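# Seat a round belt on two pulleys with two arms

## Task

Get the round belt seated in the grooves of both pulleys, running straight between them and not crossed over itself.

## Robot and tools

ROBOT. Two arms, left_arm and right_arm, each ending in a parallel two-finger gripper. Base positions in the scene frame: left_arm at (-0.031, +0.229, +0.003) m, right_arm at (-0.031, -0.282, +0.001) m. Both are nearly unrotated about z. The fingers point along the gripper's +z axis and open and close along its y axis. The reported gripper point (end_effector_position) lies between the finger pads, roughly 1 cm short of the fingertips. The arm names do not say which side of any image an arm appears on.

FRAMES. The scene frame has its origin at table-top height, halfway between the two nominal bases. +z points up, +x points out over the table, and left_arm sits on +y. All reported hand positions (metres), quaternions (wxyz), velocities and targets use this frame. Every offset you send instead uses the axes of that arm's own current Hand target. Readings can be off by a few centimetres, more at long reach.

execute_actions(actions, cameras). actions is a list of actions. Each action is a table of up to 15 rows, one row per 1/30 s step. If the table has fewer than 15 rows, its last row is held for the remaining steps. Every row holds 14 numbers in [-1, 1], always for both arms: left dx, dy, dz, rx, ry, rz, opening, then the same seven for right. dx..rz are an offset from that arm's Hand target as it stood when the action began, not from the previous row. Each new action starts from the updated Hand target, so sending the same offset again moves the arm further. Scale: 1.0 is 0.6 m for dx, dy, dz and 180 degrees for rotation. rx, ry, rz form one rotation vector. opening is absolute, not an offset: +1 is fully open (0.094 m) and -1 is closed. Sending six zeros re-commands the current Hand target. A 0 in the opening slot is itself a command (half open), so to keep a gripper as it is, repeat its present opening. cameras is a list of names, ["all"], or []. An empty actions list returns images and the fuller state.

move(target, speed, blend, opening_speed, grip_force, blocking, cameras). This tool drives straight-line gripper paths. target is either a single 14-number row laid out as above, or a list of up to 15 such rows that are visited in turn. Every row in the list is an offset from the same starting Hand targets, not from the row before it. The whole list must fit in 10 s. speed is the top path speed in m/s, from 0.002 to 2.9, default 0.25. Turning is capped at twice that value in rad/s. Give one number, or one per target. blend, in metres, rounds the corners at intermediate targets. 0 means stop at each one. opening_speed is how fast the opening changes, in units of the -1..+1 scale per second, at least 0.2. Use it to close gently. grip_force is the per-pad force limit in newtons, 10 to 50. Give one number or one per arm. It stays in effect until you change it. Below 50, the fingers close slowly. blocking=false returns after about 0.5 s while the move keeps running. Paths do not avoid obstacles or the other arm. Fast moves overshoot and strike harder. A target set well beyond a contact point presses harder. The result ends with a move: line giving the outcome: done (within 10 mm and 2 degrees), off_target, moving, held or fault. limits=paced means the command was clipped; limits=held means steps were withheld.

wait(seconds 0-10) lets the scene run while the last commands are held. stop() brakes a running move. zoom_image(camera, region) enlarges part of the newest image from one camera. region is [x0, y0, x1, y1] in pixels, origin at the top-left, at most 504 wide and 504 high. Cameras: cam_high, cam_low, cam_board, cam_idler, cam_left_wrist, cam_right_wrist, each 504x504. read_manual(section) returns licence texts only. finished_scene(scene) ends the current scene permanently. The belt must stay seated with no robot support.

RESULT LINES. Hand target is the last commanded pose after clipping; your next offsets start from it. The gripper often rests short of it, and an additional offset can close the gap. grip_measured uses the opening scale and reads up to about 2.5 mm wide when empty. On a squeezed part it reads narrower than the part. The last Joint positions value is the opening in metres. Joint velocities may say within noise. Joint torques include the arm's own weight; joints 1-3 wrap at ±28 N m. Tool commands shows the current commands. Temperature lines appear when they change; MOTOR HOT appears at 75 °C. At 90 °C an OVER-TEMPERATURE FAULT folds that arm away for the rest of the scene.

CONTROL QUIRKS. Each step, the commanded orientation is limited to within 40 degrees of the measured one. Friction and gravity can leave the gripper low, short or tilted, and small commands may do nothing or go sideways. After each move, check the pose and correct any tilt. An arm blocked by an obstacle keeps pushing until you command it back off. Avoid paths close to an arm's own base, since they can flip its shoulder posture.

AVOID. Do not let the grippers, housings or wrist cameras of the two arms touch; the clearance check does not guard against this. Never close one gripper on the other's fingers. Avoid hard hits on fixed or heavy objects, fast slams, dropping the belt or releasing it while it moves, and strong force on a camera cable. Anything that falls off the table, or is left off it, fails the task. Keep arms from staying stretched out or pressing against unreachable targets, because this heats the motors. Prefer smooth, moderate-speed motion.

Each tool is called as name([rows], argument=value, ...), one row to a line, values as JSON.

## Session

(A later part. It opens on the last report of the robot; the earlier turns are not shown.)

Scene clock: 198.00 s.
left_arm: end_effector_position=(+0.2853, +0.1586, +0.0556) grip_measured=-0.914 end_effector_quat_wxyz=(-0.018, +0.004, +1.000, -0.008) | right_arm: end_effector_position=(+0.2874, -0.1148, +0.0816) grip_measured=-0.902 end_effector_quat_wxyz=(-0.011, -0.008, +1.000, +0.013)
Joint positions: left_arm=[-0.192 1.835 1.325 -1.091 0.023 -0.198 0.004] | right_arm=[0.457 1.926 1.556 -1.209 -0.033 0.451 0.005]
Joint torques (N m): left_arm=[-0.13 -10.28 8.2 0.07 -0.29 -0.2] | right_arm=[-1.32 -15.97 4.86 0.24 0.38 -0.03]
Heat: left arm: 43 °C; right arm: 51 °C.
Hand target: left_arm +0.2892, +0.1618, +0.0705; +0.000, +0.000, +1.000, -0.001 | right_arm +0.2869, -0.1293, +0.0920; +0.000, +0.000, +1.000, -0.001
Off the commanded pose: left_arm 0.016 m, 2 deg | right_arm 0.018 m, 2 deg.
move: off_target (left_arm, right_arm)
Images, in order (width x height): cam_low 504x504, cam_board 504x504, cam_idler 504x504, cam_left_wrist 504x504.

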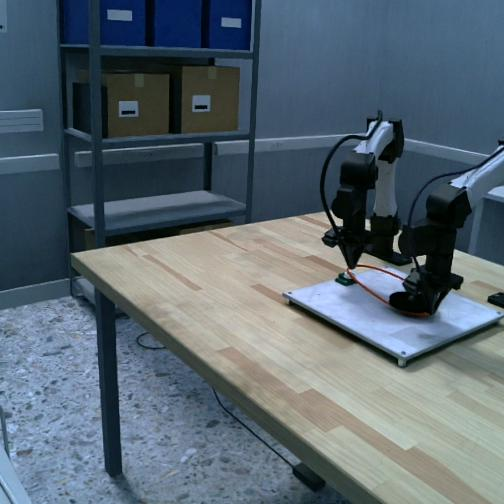

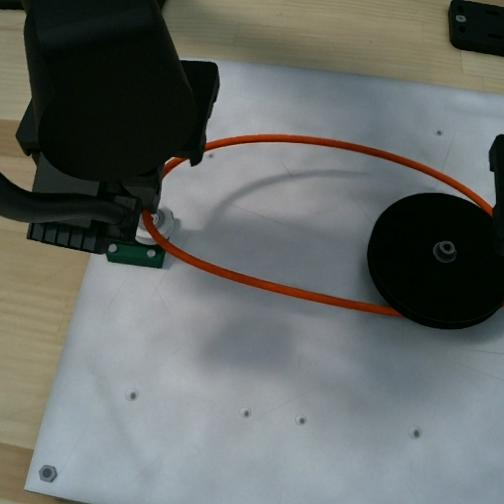

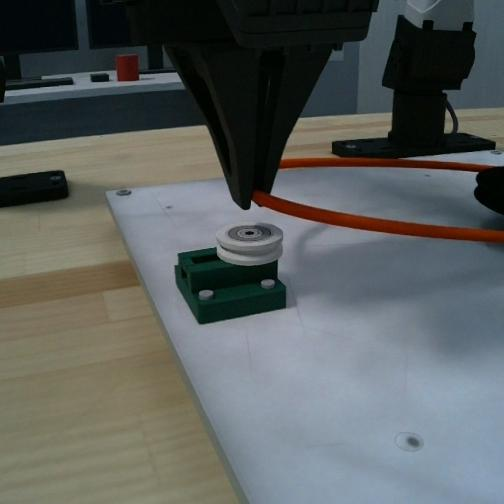

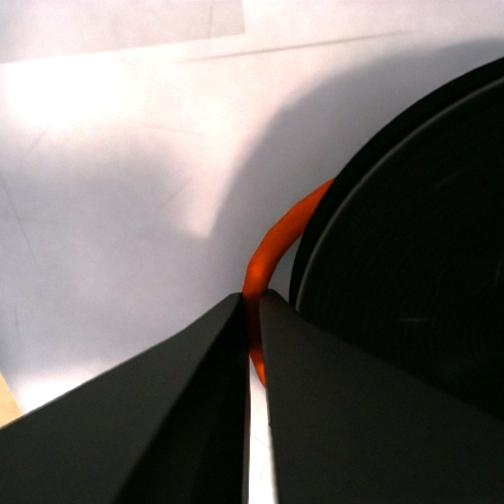

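move([
  [0,0.003,0,0,0,0,-0.95,0,0.045,0,0,0,0,-0.95],
  [0,0.01,-0.017,0,0,0,-0.95,0,0.045,0,0,0,0,-0.95],
], speed=0.06, cameras=["cam_board","cam_idler","cam_low","cam_left_wrist"])

zoom_image(camera="cam_low", region=[340, 230, 470, 340])

zoom_image(camera="cam_idler", region=[400, 140, 504, 244])

Scene clock: 210.73 s.
left_arm: end_effector_position=(+0.2857, +0.1611, +0.0644) grip_measured=-0.914 end_effector_quat_wxyz=(-0.018, +0.002, +1.000, -0.008) | right_arm: end_effector_position=(+0.2834, -0.0979, +0.0885) grip_measured=-0.902 end_effector_quat_wxyz=(-0.004, -0.007, +1.000, +0.015)
Joint positions: left_arm=[-0.184 1.826 1.349 -1.125 0.023 -0.196 0.004] | right_arm=[0.505 1.926 1.583 -1.221 -0.03 0.502 0.005]
Joint torques (N m): left_arm=[0.8 -10.52 8.31 0.03 -0.3 -0.02] | right_arm=[0.14 -11.23 8.43 0.22 0.31 0.06]
Motor temperatures (°C): left_arm=[25 45 36 26 24 23 28] | right_arm=[24 52 33 26 25 22 26]
Heat: left arm: 45 °C; right arm: 52 °C.
Hand target: left_arm +0.2892, +0.1679, +0.0807; +0.000, +0.000, +1.000, -0.001 | right_arm +0.2869, -0.1023, +0.0920; +0.000, +0.000, +1.000, -0.001
Off the commanded pose: left_arm 0.018 m, 2 deg | right_arm 0.007 m, 2 deg.
move: off_target (left_arm)
Images, in order (width x height): cam_low 504x504, cam_board 504x504, cam_idler 504x504, cam_left_wrist 504x504.

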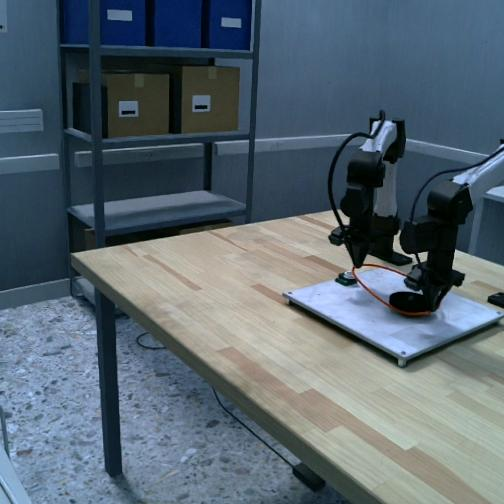

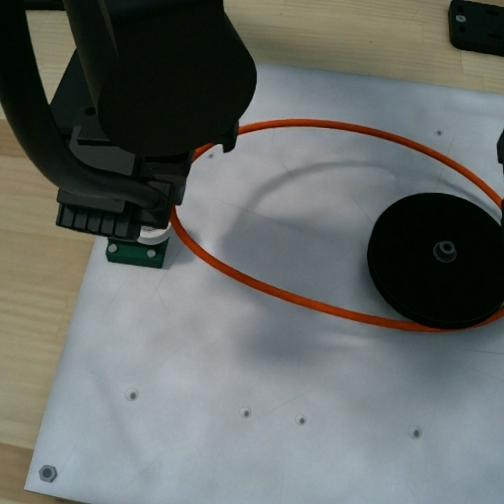

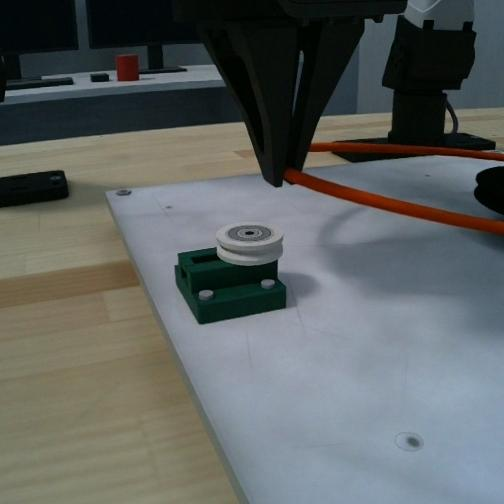

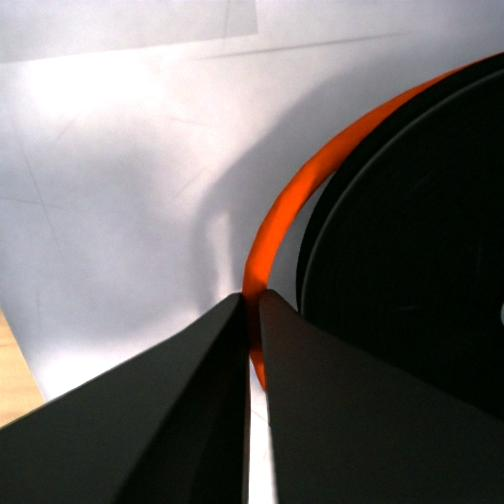

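Scaled by 3.877 from the camera's 504x504 image, which has a finer 720x720 frame.

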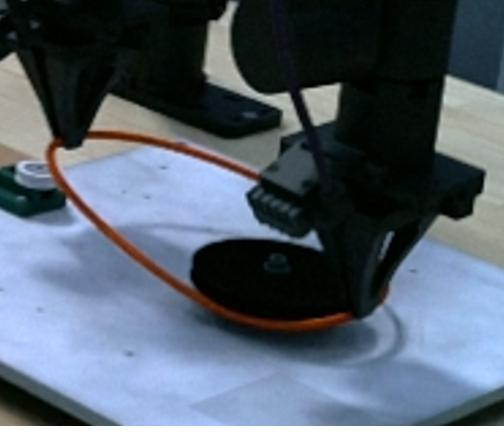

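Scaled by 4.846 from the camera's 504x504 image, which has a finer 720x720 frame.

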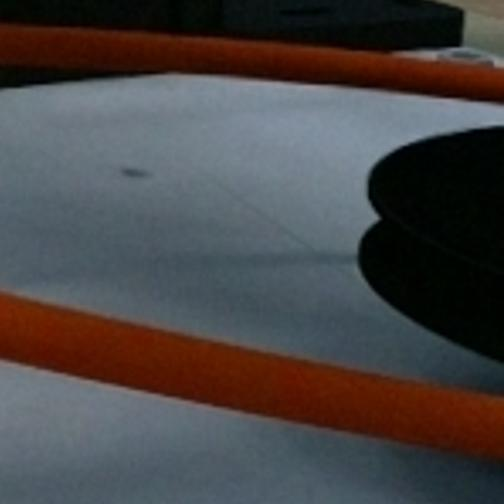

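move([
  [0,0,0,0,-0.035,0,-0.95,0,0,0,0,0,0,-0.95],
  [0,-0.006,0,0,-0.035,0,-0.95,0,-0.04,0,0,0,0,-0.95],
], speed=0.06, cameras=["cam_board","cam_idler","cam_low","cam_left_wrist"])

zoom_image(camera="cam_low", region=[340, 230, 470, 340])

zoom_image(camera="cam_idler", region=[400, 140, 504, 244])

Scene clock: 228.40 s.
left_arm: end_effector_position=(+0.2901, +0.1573, +0.0696) grip_measured=-0.914 end_effector_quat_wxyz=(+0.040, +0.007, +0.999, -0.017) | right_arm: end_effector_position=(+0.2879, -0.1101, +0.0835) grip_measured=-0.902 end_effector_quat_wxyz=(-0.008, -0.010, +1.000, +0.017)
Joint positions: left_arm=[-0.197 1.735 1.256 -1.006 0.016 -0.199 0.004] | right_arm=[0.466 1.926 1.563 -1.207 -0.038 0.457 0.005]
Joint torques (N m): left_arm=[-0.18 -10.24 6.31 0.37 -0.44 -0.24] | right_arm=[-1.52 -15.13 5.14 0.21 0.41 -0.03]
Motor temperatures (°C): left_arm=[25 51 38 25 24 23 28] | right_arm=[24 50 34 26 25 22 26]
Heat: left arm: 51 °C; right arm: 50 °C.
Hand target: left_arm +0.2892, +0.1643, +0.0807; +0.054, +0.000, +0.999, -0.001 | right_arm +0.2869, -0.1263, +0.0920; +0.000, +0.000, +1.000, -0.001
Off the commanded pose: left_arm 0.013 m, 3 deg | right_arm 0.018 m, 2 deg.
move: off_target (left_arm, right_arm)
Images, in order (width x height): cam_low 504x504, cam_board 504x504, cam_idler 504x504, cam_left_wrist 504x504.

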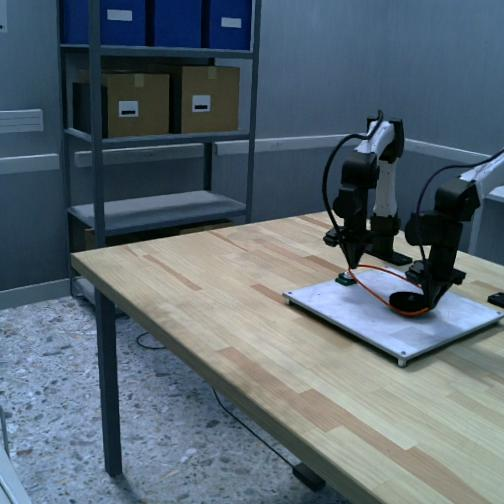

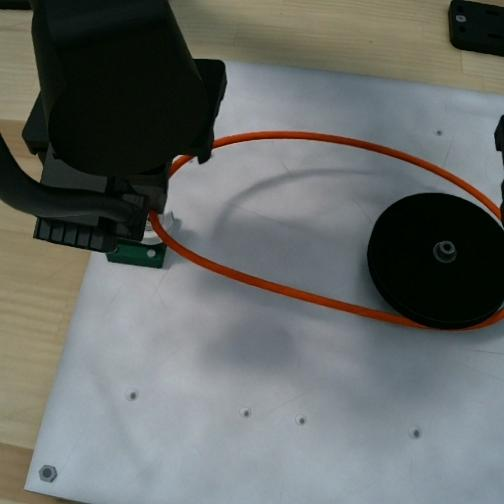

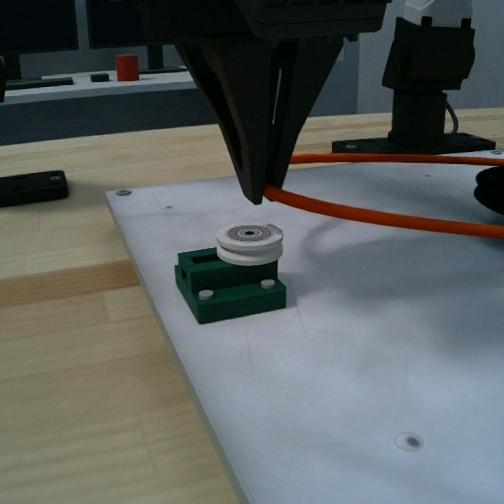

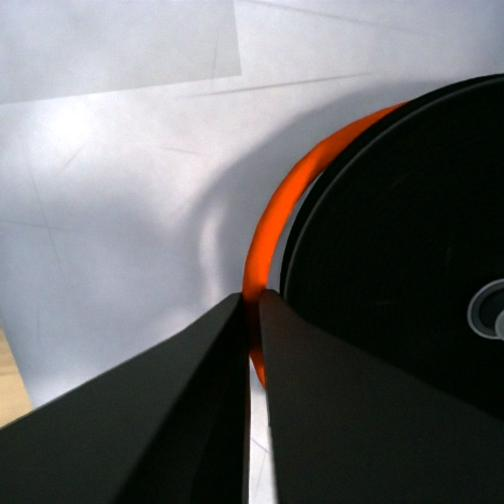

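Scaled by 3.877 from the camera's 504x504 image, which has a finer 720x720 frame.

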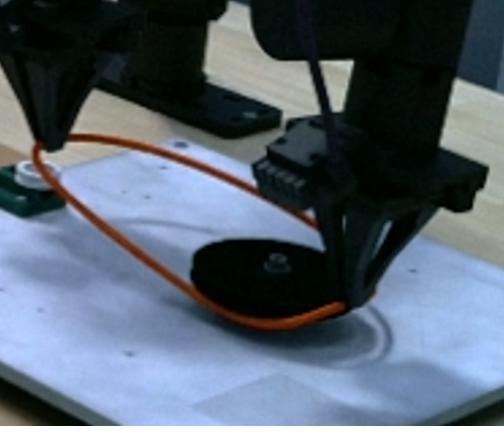

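Scaled by 4.846 from the camera's 504x504 image, which has a finer 720x720 frame.

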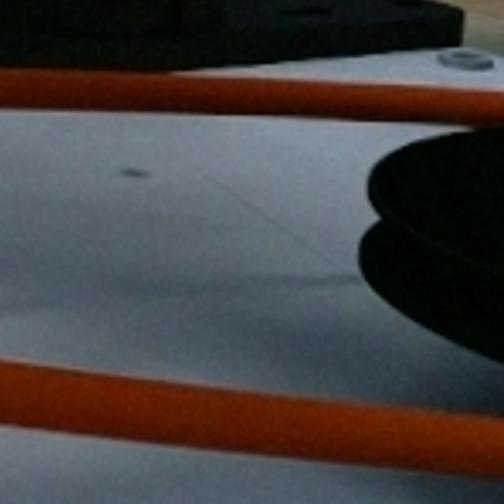

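move([
  [0,0.004,0.004,0,-0.045,0,-0.95,0,0.02,0,0,-0.06,0,-0.95],
  [0,0,0.006,0,-0.045,0,-0.95,0,-0.005,0,0,-0.06,0,-0.95],
], speed=0.06, cameras=["cam_board","cam_idler","cam_low","cam_left_wrist"])

zoom_image(camera="cam_low", region=[340, 230, 470, 340])

zoom_image(camera="cam_idler", region=[400, 140, 504, 244])

Scene clock: 243.80 s.
left_arm: end_effector_position=(+0.2897, +0.1568, +0.0677) grip_measured=-0.914 end_effector_quat_wxyz=(+0.109, +0.008, +0.994, -0.018) | right_arm: end_effector_position=(+0.2874, -0.1104, +0.0840) grip_measured=-0.902 end_effector_quat_wxyz=(+0.084, -0.013, +0.996, +0.022)
Joint positions: left_arm=[-0.214 1.617 1.095 -0.827 -0.013 -0.211 0.004] | right_arm=[0.504 1.769 1.349 -0.982 0.043 0.485 0.005]
Joint torques (N m): left_arm=[-0.2 -9.25 6.19 0.7 -0.52 -0.23] | right_arm=[-1.63 -14.05 5.07 0.47 0.53 -0.03]
Heat: left arm: 52 °C; right arm: 53 °C.
Hand target: left_arm +0.2897, +0.1642, +0.0772; +0.125, +0.000, +0.992, -0.001 | right_arm +0.2869, -0.1293, +0.0920; +0.094, +0.000, +0.996, -0.001
Off the commanded pose: left_arm 0.012 m, 3 deg | right_arm 0.021 m, 3 deg.
move: off_target (left_arm, right_arm)
Images, in order (width x height): cam_low 504x504, cam_board 504x504, cam_idler 504x504, cam_left_wrist 504x504.

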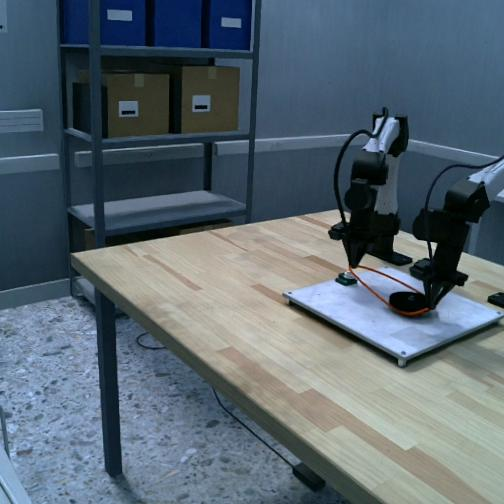

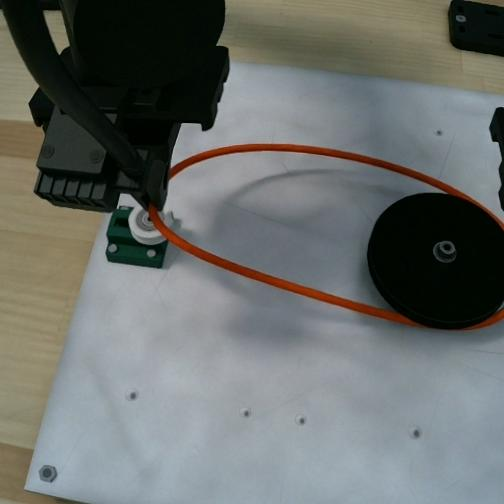

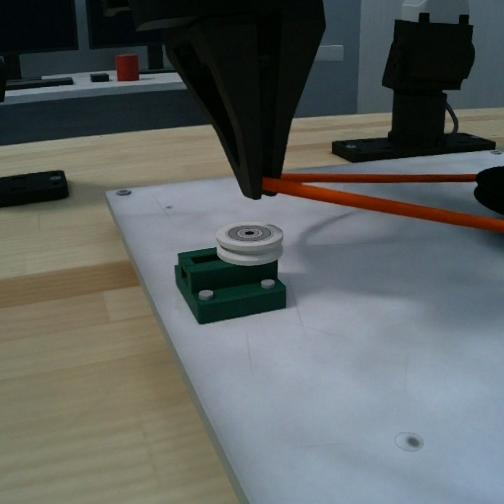

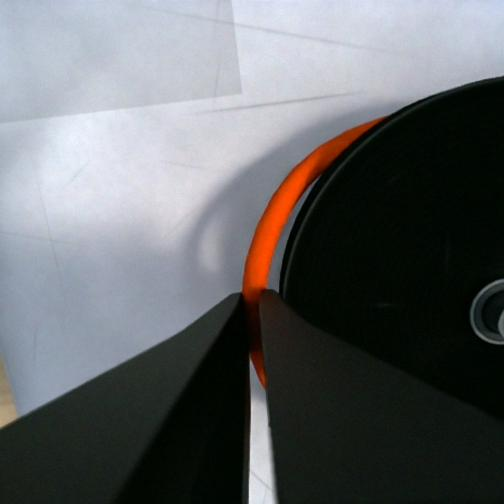

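Scaled by 3.877 from the camera's 504x504 image, which has a finer 720x720 frame.

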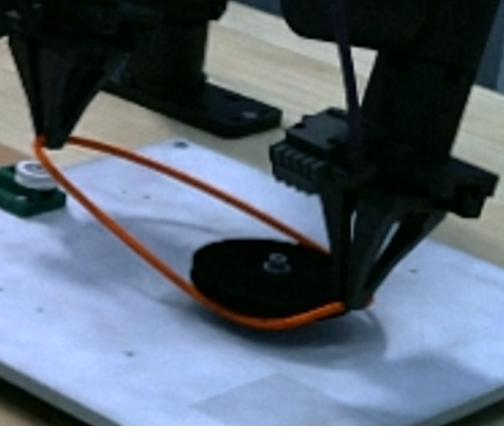

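Scaled by 4.846 from the camera's 504x504 image, which has a finer 720x720 frame.

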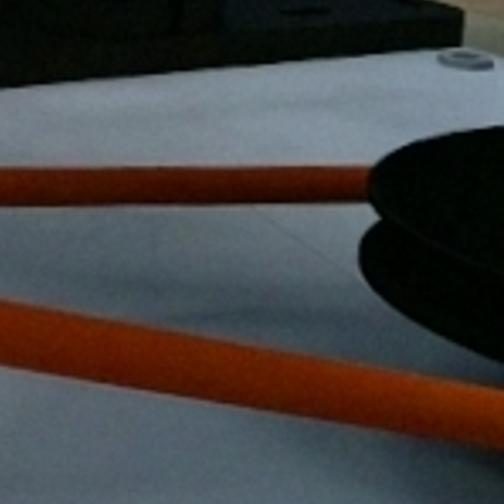

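zoom_image(camera="cam_low", region=[380, 275, 450, 325])

zoom_image(camera="cam_board", region=[350, 170, 504, 340])

Scaled by 7.200 from the camera's 504x504 image, which has a finer 720x720 frame.

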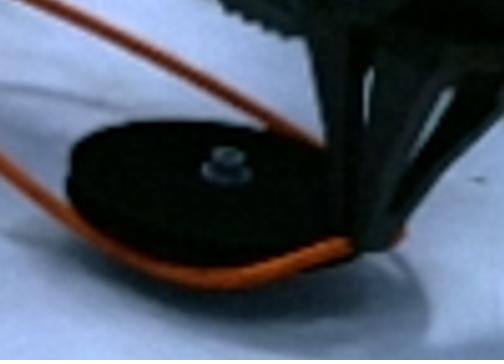

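Scaled by 2.965 from the camera's 504x504 image, which has a finer 720x720 frame.

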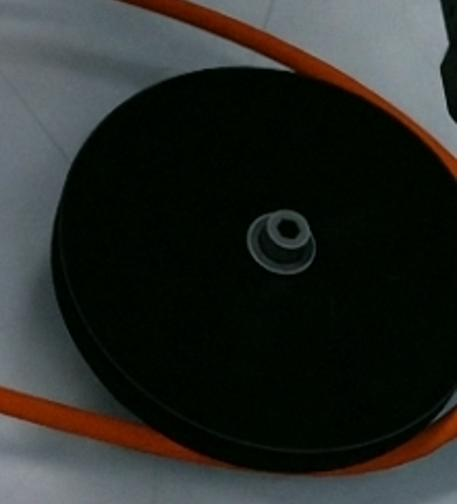

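move([
  [0,0.008,0,0,-0.05,0,-0.95,0,0.04,0,0,-0.02,0,-0.95],
  [0,0.008,-0.008,0,-0.05,0,-0.95,0,0.04,0,0,-0.02,0,-0.95],
  [0,0,-0.008,0,-0.05,0,-0.95,0,0.0,0,0,-0.02,0,-0.95],
], speed=0.06, cameras=["cam_board","cam_idler","cam_low"])

zoom_image(camera="cam_low", region=[380, 275, 450, 325])

zoom_image(camera="cam_board", region=[350, 170, 504, 340])

zoom_image(camera="cam_idler", region=[400, 140, 504, 244])

Scene clock: 267.20 s.
left_arm: end_effector_position=(+0.2828, +0.1594, +0.0682) grip_measured=-0.914 end_effector_quat_wxyz=(+0.179, +0.008, +0.984, -0.013) | right_arm: end_effector_position=(+0.2867, -0.1061, +0.0839) grip_measured=-0.902 end_effector_quat_wxyz=(+0.115, -0.018, +0.993, +0.028)
Joint positions: left_arm=[-0.236 1.477 0.921 -0.658 -0.059 -0.223 0.004] | right_arm=[0.526 1.723 1.281 -0.901 0.064 0.493 0.005]
Joint torques (N m): left_arm=[-0.4 -7.99 7.87 1 -0.52 -0.22] | right_arm=[-1.92 -13.82 5.26 0.5 0.66 -0.03]
Heat: left arm: 51 °C; right arm: 53 °C.
Hand target: left_arm +0.2884, +0.1643, +0.0818; +0.202, +0.000, +0.979, -0.001 | right_arm +0.2869, -0.1293, +0.0921; +0.125, -0.001, +0.992, -0.001
Off the commanded pose: left_arm 0.016 m, 3 deg | right_arm 0.025 m, 4 deg.
move: off_target (left_arm, right_arm)
Images, in order (width x height): cam_low 504x504, cam_board 504x504, cam_idler 504x504.

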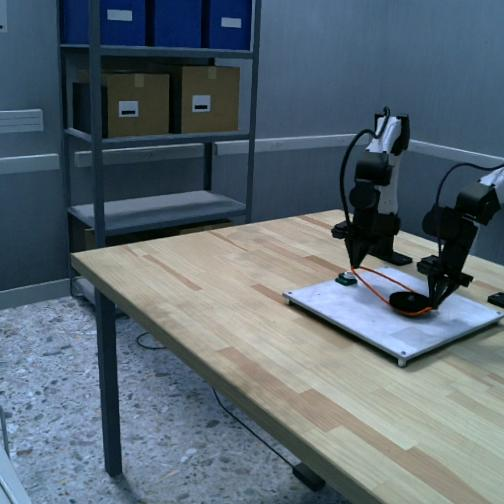

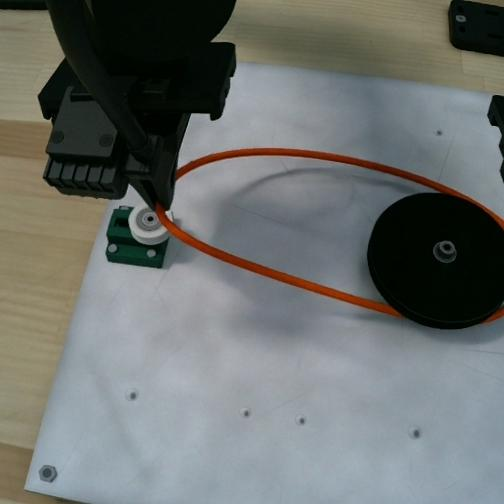

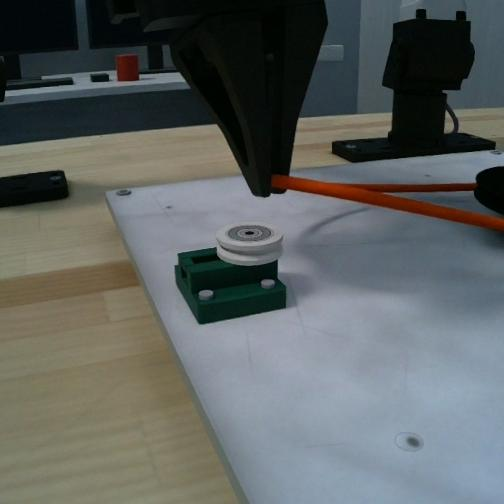

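Scaled by 7.200 from the camera's 504x504 image, which has a finer 720x720 frame.

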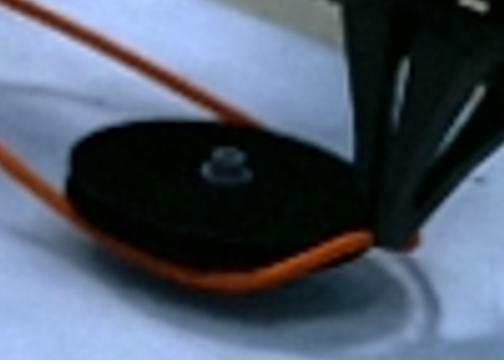

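Scaled by 2.965 from the camera's 504x504 image, which has a finer 720x720 frame.

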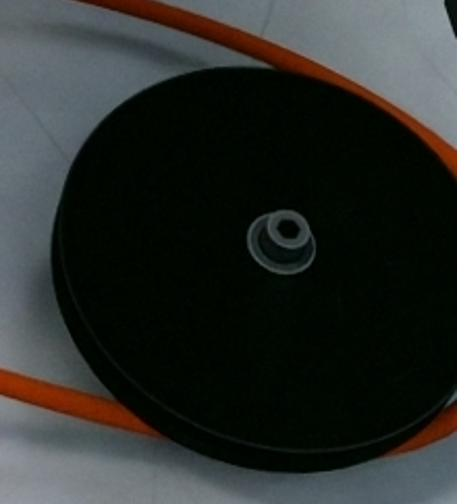

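Scaled by 4.846 from the camera's 504x504 image, which has a finer 720x720 frame.

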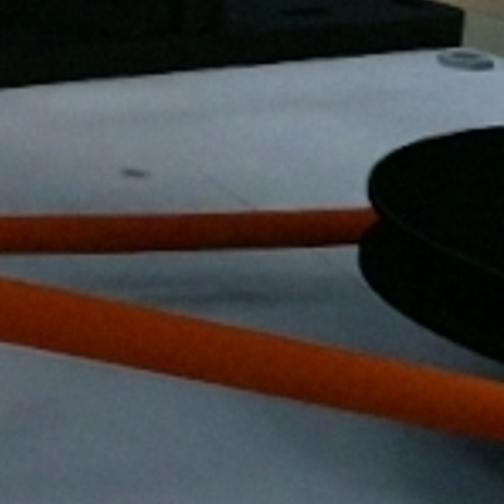

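move([
  [-0.017,0.008,0,0,0.03,0,-0.95,-0.015,0.07,0,0,0.02,0,-0.95],
], speed=0.08, cameras=["cam_board","cam_idler","cam_low"])

zoom_image(camera="cam_low", region=[380, 275, 450, 325])

zoom_image(camera="cam_board", region=[350, 170, 504, 340])

zoom_image(camera="cam_idler", region=[400, 140, 504, 244])

Scene clock: 284.53 s.
left_arm: end_effector_position=(+0.2936, +0.1658, +0.0829) grip_measured=-0.914 end_effector_quat_wxyz=(+0.156, +0.001, +0.988, -0.006) | right_arm: end_effector_position=(+0.2911, -0.0859, +0.0892) grip_measured=-0.902 end_effector_quat_wxyz=(+0.087, -0.007, +0.996, +0.008)
Joint positions: left_arm=[-0.207 1.536 1.052 -0.778 -0.056 -0.212 0.004] | right_arm=[0.573 1.835 1.452 -1.032 0.081 0.565 0.005]
Joint torques (N m): left_arm=[0.62 -5.01 8.98 0.8 -0.21 0] | right_arm=[0.28 -10.54 8.96 0.53 0.3 0.02]
Motor temperatures (°C): left_arm=[25 50 37 27 25 23 29] | right_arm=[24 56 32 26 26 22 26]
Heat: left arm: 50 °C; right arm: 56 °C.
Hand target: left_arm +0.2978, +0.1690, +0.0859; +0.156, +0.000, +0.988, -0.001 | right_arm +0.2955, -0.0873, +0.0942; +0.094, -0.001, +0.996, -0.001
Off the commanded pose: left_arm 0.006 m, 1 deg | right_arm 0.007 m, 2 deg.
move: done
Images, in order (width x height): cam_low 504x504, cam_board 504x504, cam_idler 504x504.

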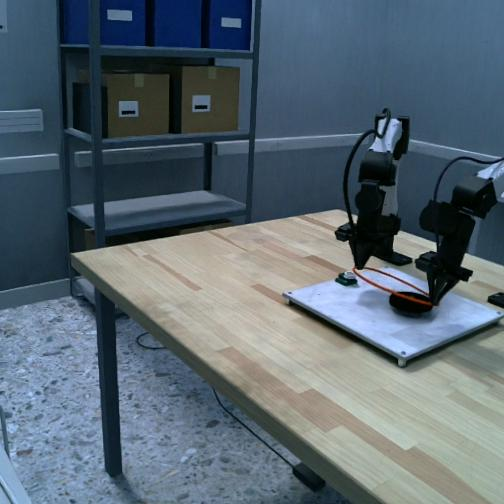

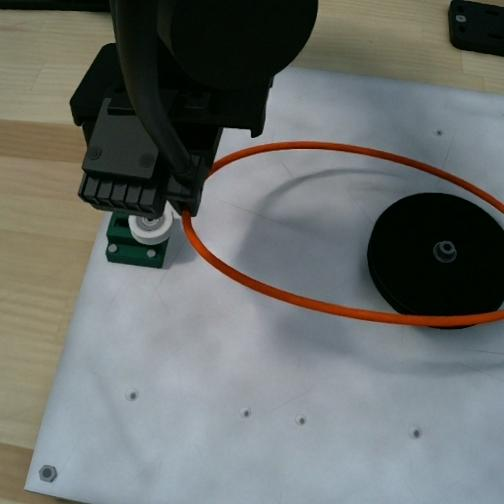

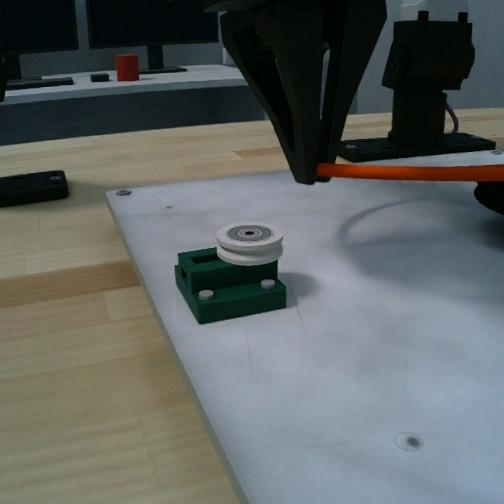

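Scaled by 7.200 from the camera's 504x504 image, which has a finer 720x720 frame.

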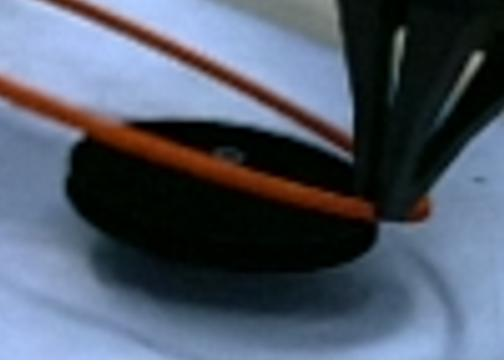

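Scaled by 2.965 from the camera's 504x504 image, which has a finer 720x720 frame.

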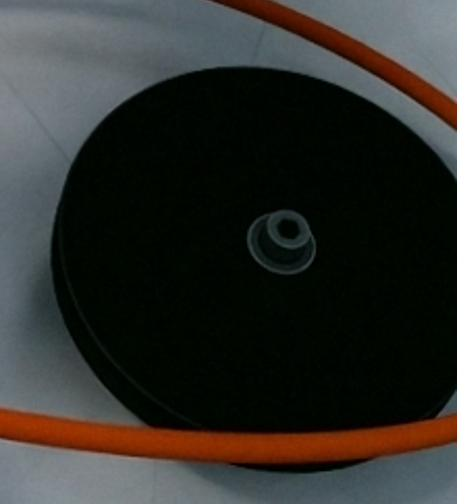

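Scaled by 4.846 from the camera's 504x504 image, which has a finer 720x720 frame.

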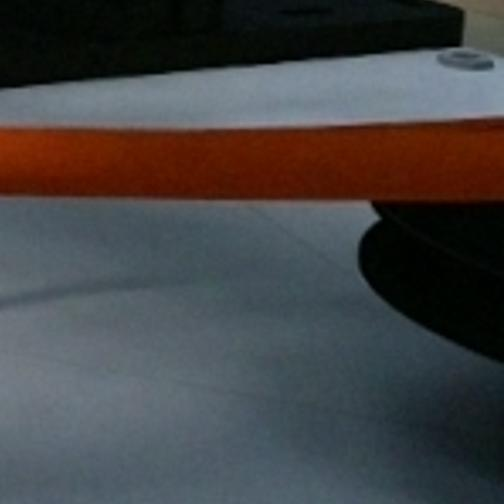

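move([
  [-0.006,0.004,0,0,0,0,-0.95,-0.007,0,0,0,0,0,-0.95],
  [0.0025,0.004,0.031,0,0,0,-0.95,-0.007,0,0.008,0,0,0,-0.95],
], speed=0.06, cameras=["cam_board","cam_idler","cam_low","cam_left_wrist"])

zoom_image(camera="cam_low", region=[380, 275, 450, 325])

zoom_image(camera="cam_board", region=[350, 170, 504, 340])

zoom_image(camera="cam_idler", region=[400, 140, 504, 244])

Scene clock: 301.53 s.
left_arm: end_effector_position=(+0.2989, +0.1673, +0.0711) grip_measured=-0.914 end_effector_quat_wxyz=(+0.153, +0.002, +0.988, -0.006) | right_arm: end_effector_position=(+0.2941, -0.0839, +0.0877) grip_measured=-0.902 end_effector_quat_wxyz=(+0.085, -0.006, +0.996, +0.007)
Joint positions: left_arm=[-0.197 1.571 1.039 -0.735 -0.052 -0.201 0.004] | right_arm=[0.573 1.854 1.471 -1.038 0.081 0.565 0.005]
Joint torques (N m): left_arm=[0.77 -5.39 6.15 1.11 -0.22 -0.01] | right_arm=[-0.28 -10.78 7.92 0.65 0.35 -0.03]
Motor temperatures (°C): left_arm=[25 45 39 26 25 23 29] | right_arm=[24 53 34 26 26 22 26]
Heat: left arm: 45 °C; right arm: 53 °C.
Hand target: left_arm +0.3022, +0.1715, +0.0677; +0.156, +0.000, +0.988, -0.001 | right_arm +0.3005, -0.0872, +0.0902; +0.094, +0.000, +0.996, -0.001
Off the commanded pose: left_arm 0.006 m, 1 deg | right_arm 0.008 m, 2 deg.
move: done
Images, in order (width x height): cam_low 504x504, cam_board 504x504, cam_idler 504x504, cam_left_wrist 504x504.

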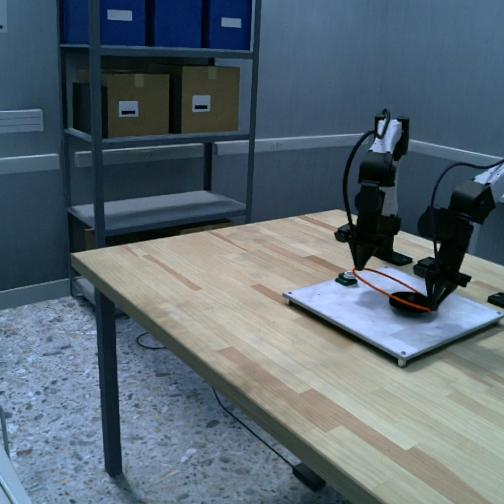

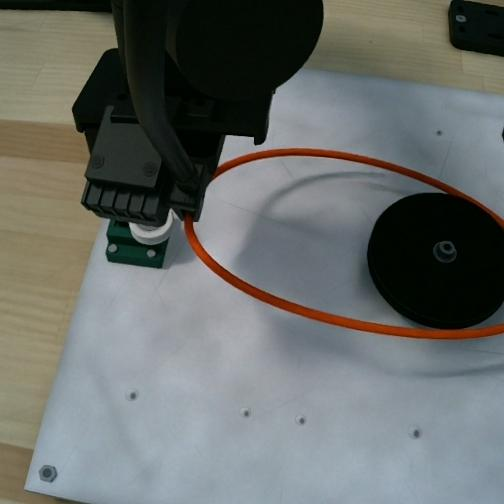

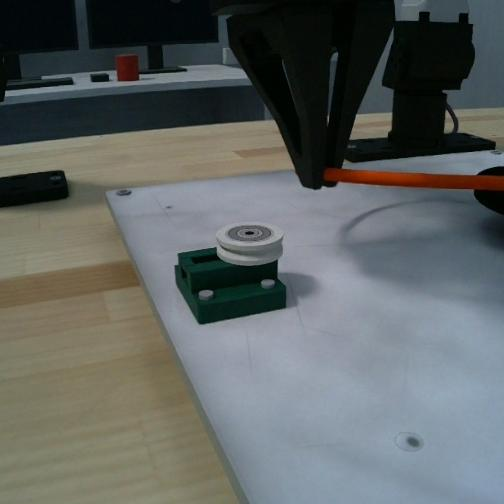

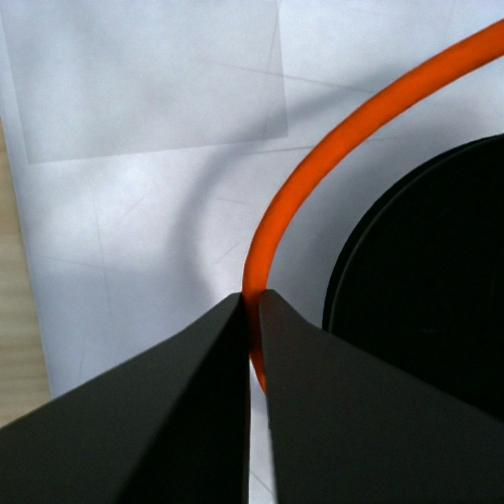

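Scaled by 7.200 from the camera's 504x504 image, which has a finer 720x720 frame.

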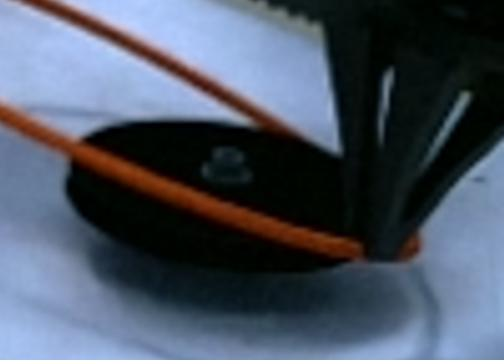

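Scaled by 2.965 from the camera's 504x504 image, which has a finer 720x720 frame.

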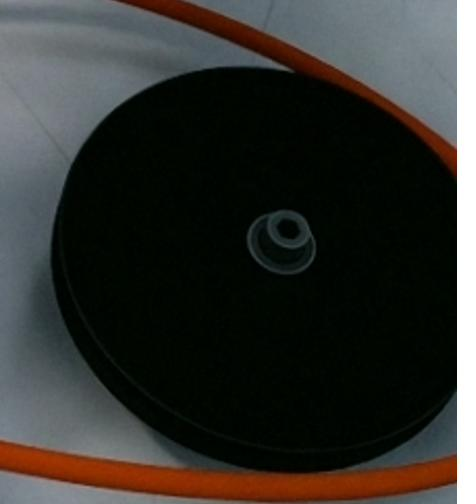

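Scaled by 4.846 from the camera's 504x504 image, which has a finer 720x720 frame.

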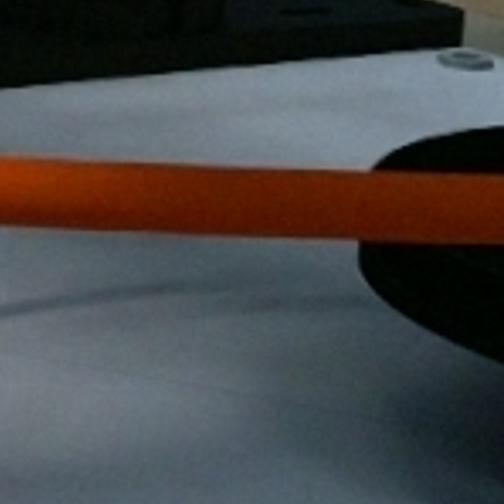

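move([
  [0.004,0,0.01,0,0,0,-0.95,0.003,0,0.015,0,0,0,-0.95],
  [0.012,-0.005,0.007,0,0,0,-0.95,0.01,-0.045,0.017,0,0,0,-0.95],
], speed=0.06, cameras=["cam_board","cam_idler","cam_low","cam_left_wrist"])

zoom_image(camera="cam_low", region=[380, 275, 450, 325])

zoom_image(camera="cam_board", region=[350, 170, 504, 340])

zoom_image(camera="cam_idler", region=[400, 140, 504, 244])

Scene clock: 313.03 s.
left_arm: end_effector_position=(+0.2947, +0.1628, +0.0614) grip_measured=-0.914 end_effector_quat_wxyz=(+0.149, +0.007, +0.989, -0.013) | right_arm: end_effector_position=(+0.2956, -0.1055, +0.0710) grip_measured=-0.902 end_effector_quat_wxyz=(+0.083, -0.006, +0.997, +0.004)
Joint positions: left_arm=[-0.205 1.576 1.006 -0.703 -0.037 -0.201 0.004] | right_arm=[0.52 1.833 1.377 -0.968 0.076 0.513 0.005]
Joint torques (N m): left_arm=[0.16 -6.57 5.94 1.03 -0.39 -0.17] | right_arm=[-1.06 -14.37 5.08 0.62 0.26 -0.1]
Heat: left arm: 43 °C; right arm: 51 °C.
Hand target: left_arm +0.2965, +0.1684, +0.0614; +0.156, +0.000, +0.988, -0.001 | right_arm +0.2967, -0.1143, +0.0791; +0.094, +0.000, +0.996, -0.001
Off the commanded pose: left_arm 0.006 m, 2 deg | right_arm 0.012 m, 2 deg.
move: off_target (right_arm)
Images, in order (width x height): cam_low 504x504, cam_board 504x504, cam_idler 504x504, cam_left_wrist 504x504.

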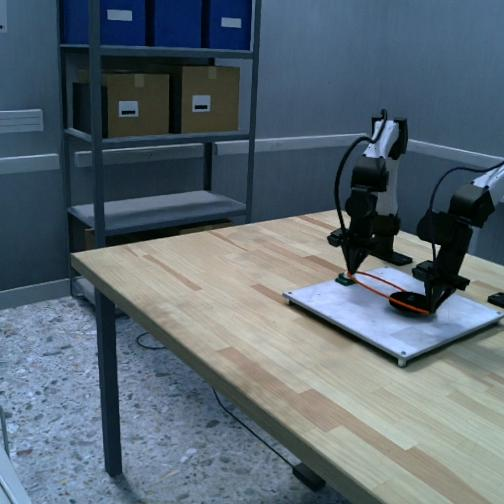

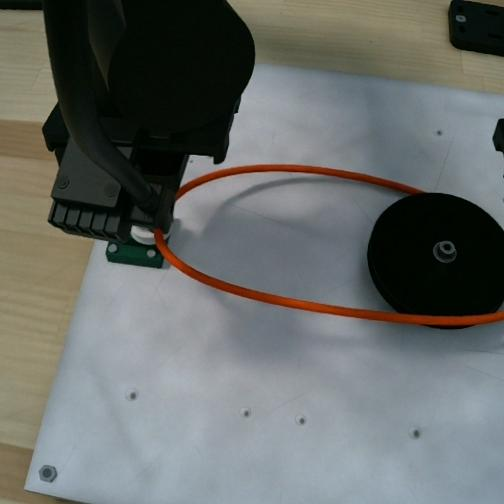

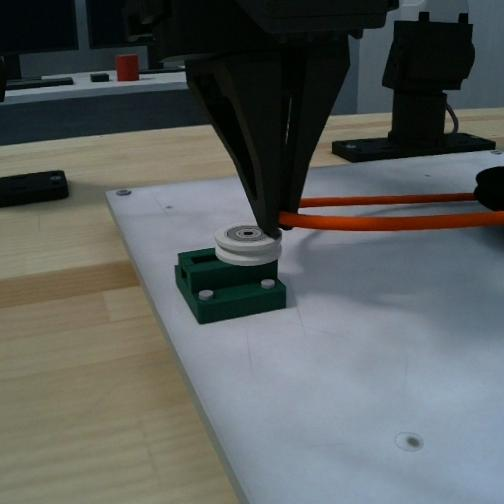

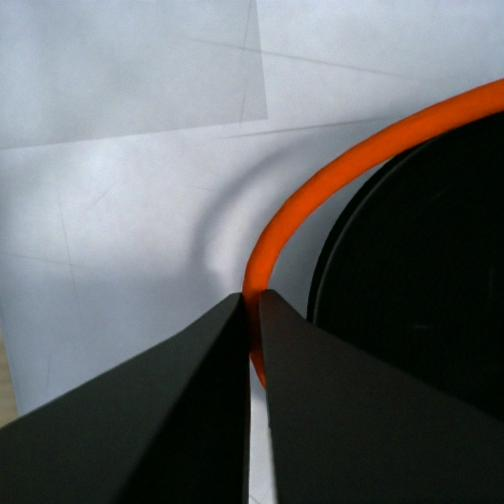

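Scaled by 7.200 from the camera's 504x504 image, which has a finer 720x720 frame.

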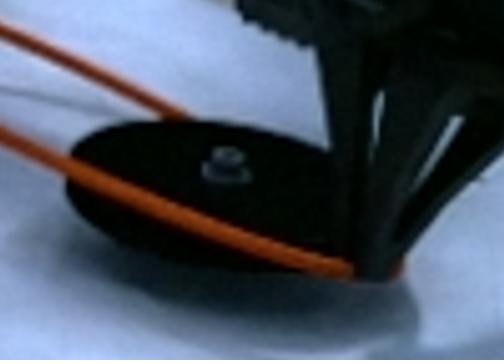

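Scaled by 2.965 from the camera's 504x504 image, which has a finer 720x720 frame.

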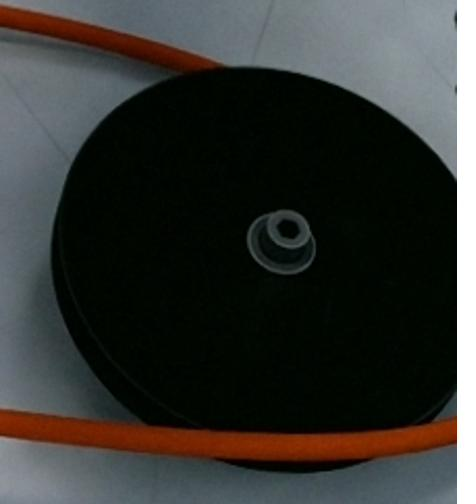

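Scaled by 4.846 from the camera's 504x504 image, which has a finer 720x720 frame.

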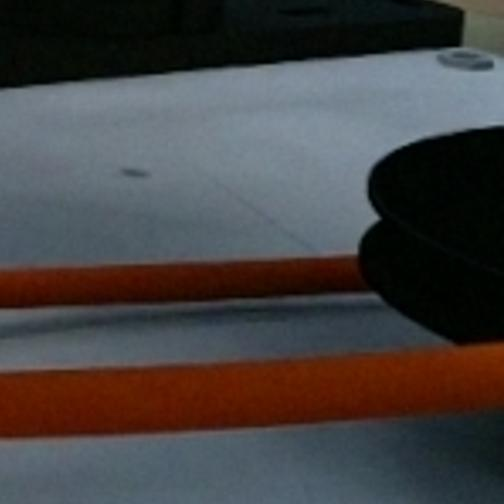

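move([
  [-0.008,0.006,-0.02,0,0.04,0,-0.95,-0.008,0.04,-0.03,0,0.025,0,-0.95],
  [-0.008,0.006,-0.01,0,0.04,0,-0.95,-0.008,0.04,-0.012,0,0.025,0,-0.95],
], speed=0.08, cameras=["cam_board","cam_idler","cam_low","cam_left_wrist"])

zoom_image(camera="cam_low", region=[380, 275, 450, 325])

zoom_image(camera="cam_idler", region=[400, 140, 504, 244])

Scene clock: 328.77 s.
left_arm: end_effector_position=(+0.2940, +0.1669, +0.0684) grip_measured=-0.914 end_effector_quat_wxyz=(+0.090, +0.002, +0.996, -0.008) | right_arm: end_effector_position=(+0.2982, -0.0891, +0.0886) grip_measured=-0.902 end_effector_quat_wxyz=(+0.053, -0.006, +0.999, +0.002)
Joint positions: left_arm=[-0.185 1.659 1.152 -0.883 -0.02 -0.193 0.004] | right_arm=[0.543 1.91 1.557 -1.124 0.052 0.539 0.005]
Joint torques (N m): left_arm=[0.92 -5.81 7.79 0.72 -0.24 -0.03] | right_arm=[-0.1 -11.55 6.24 0.63 0.11 0.01]
Heat: left arm: 42 °C; right arm: 53 °C.
Hand target: left_arm +0.2993, +0.1720, +0.0686; +0.094, +0.000, +0.996, -0.001 | right_arm +0.2999, -0.0903, +0.0870; +0.055, -0.001, +0.999, -0.001
Off the commanded pose: left_arm 0.007 m, 1 deg | right_arm 0.003 m, 1 deg.
move: done
Images, in order (width x height): cam_low 504x504, cam_board 504x504, cam_idler 504x504, cam_left_wrist 504x504.

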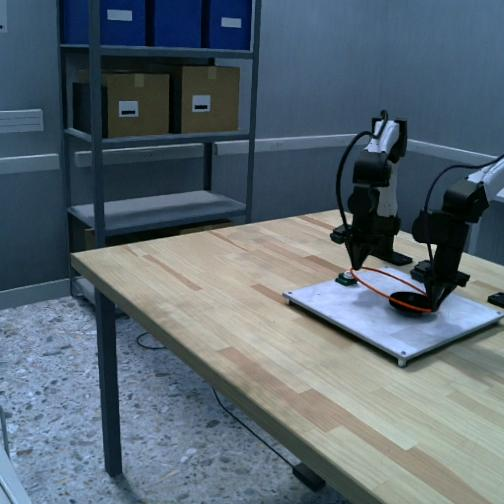

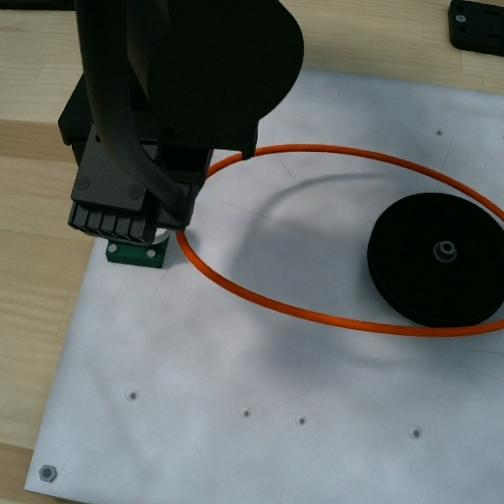

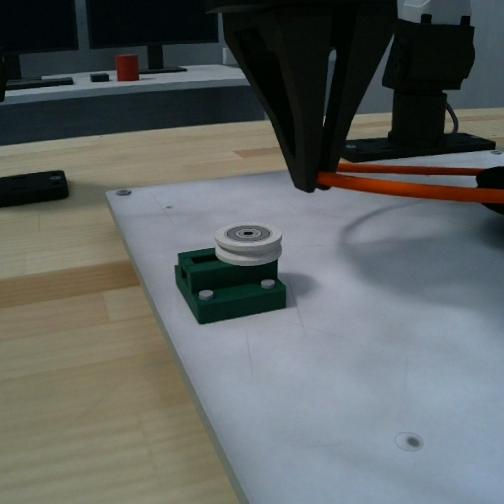

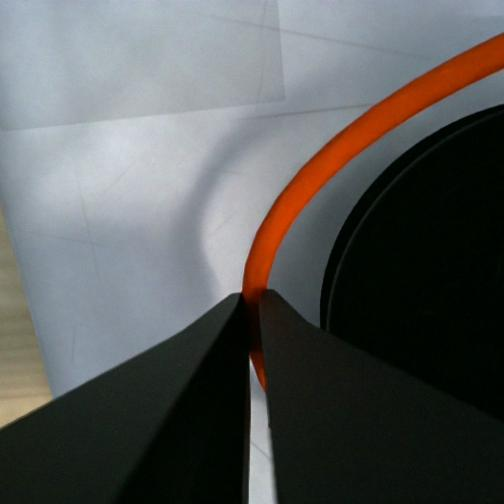

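Scaled by 7.200 from the camera's 504x504 image, which has a finer 720x720 frame.

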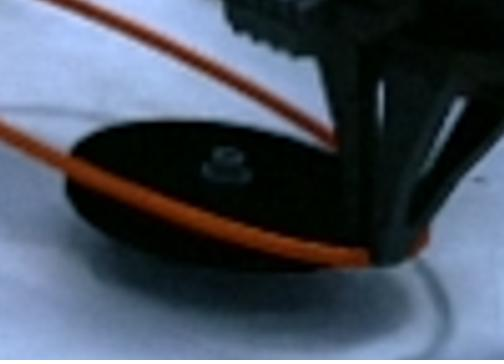

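Scaled by 4.846 from the camera's 504x504 image, which has a finer 720x720 frame.

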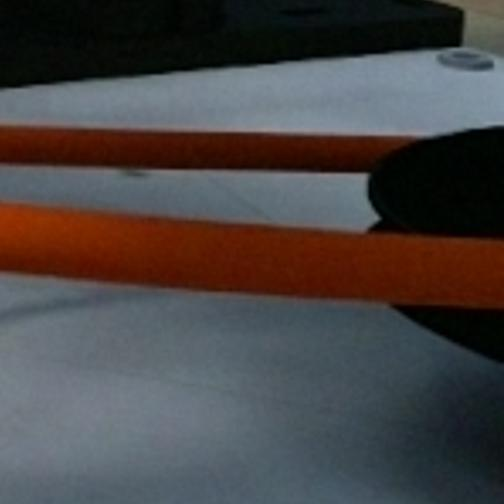

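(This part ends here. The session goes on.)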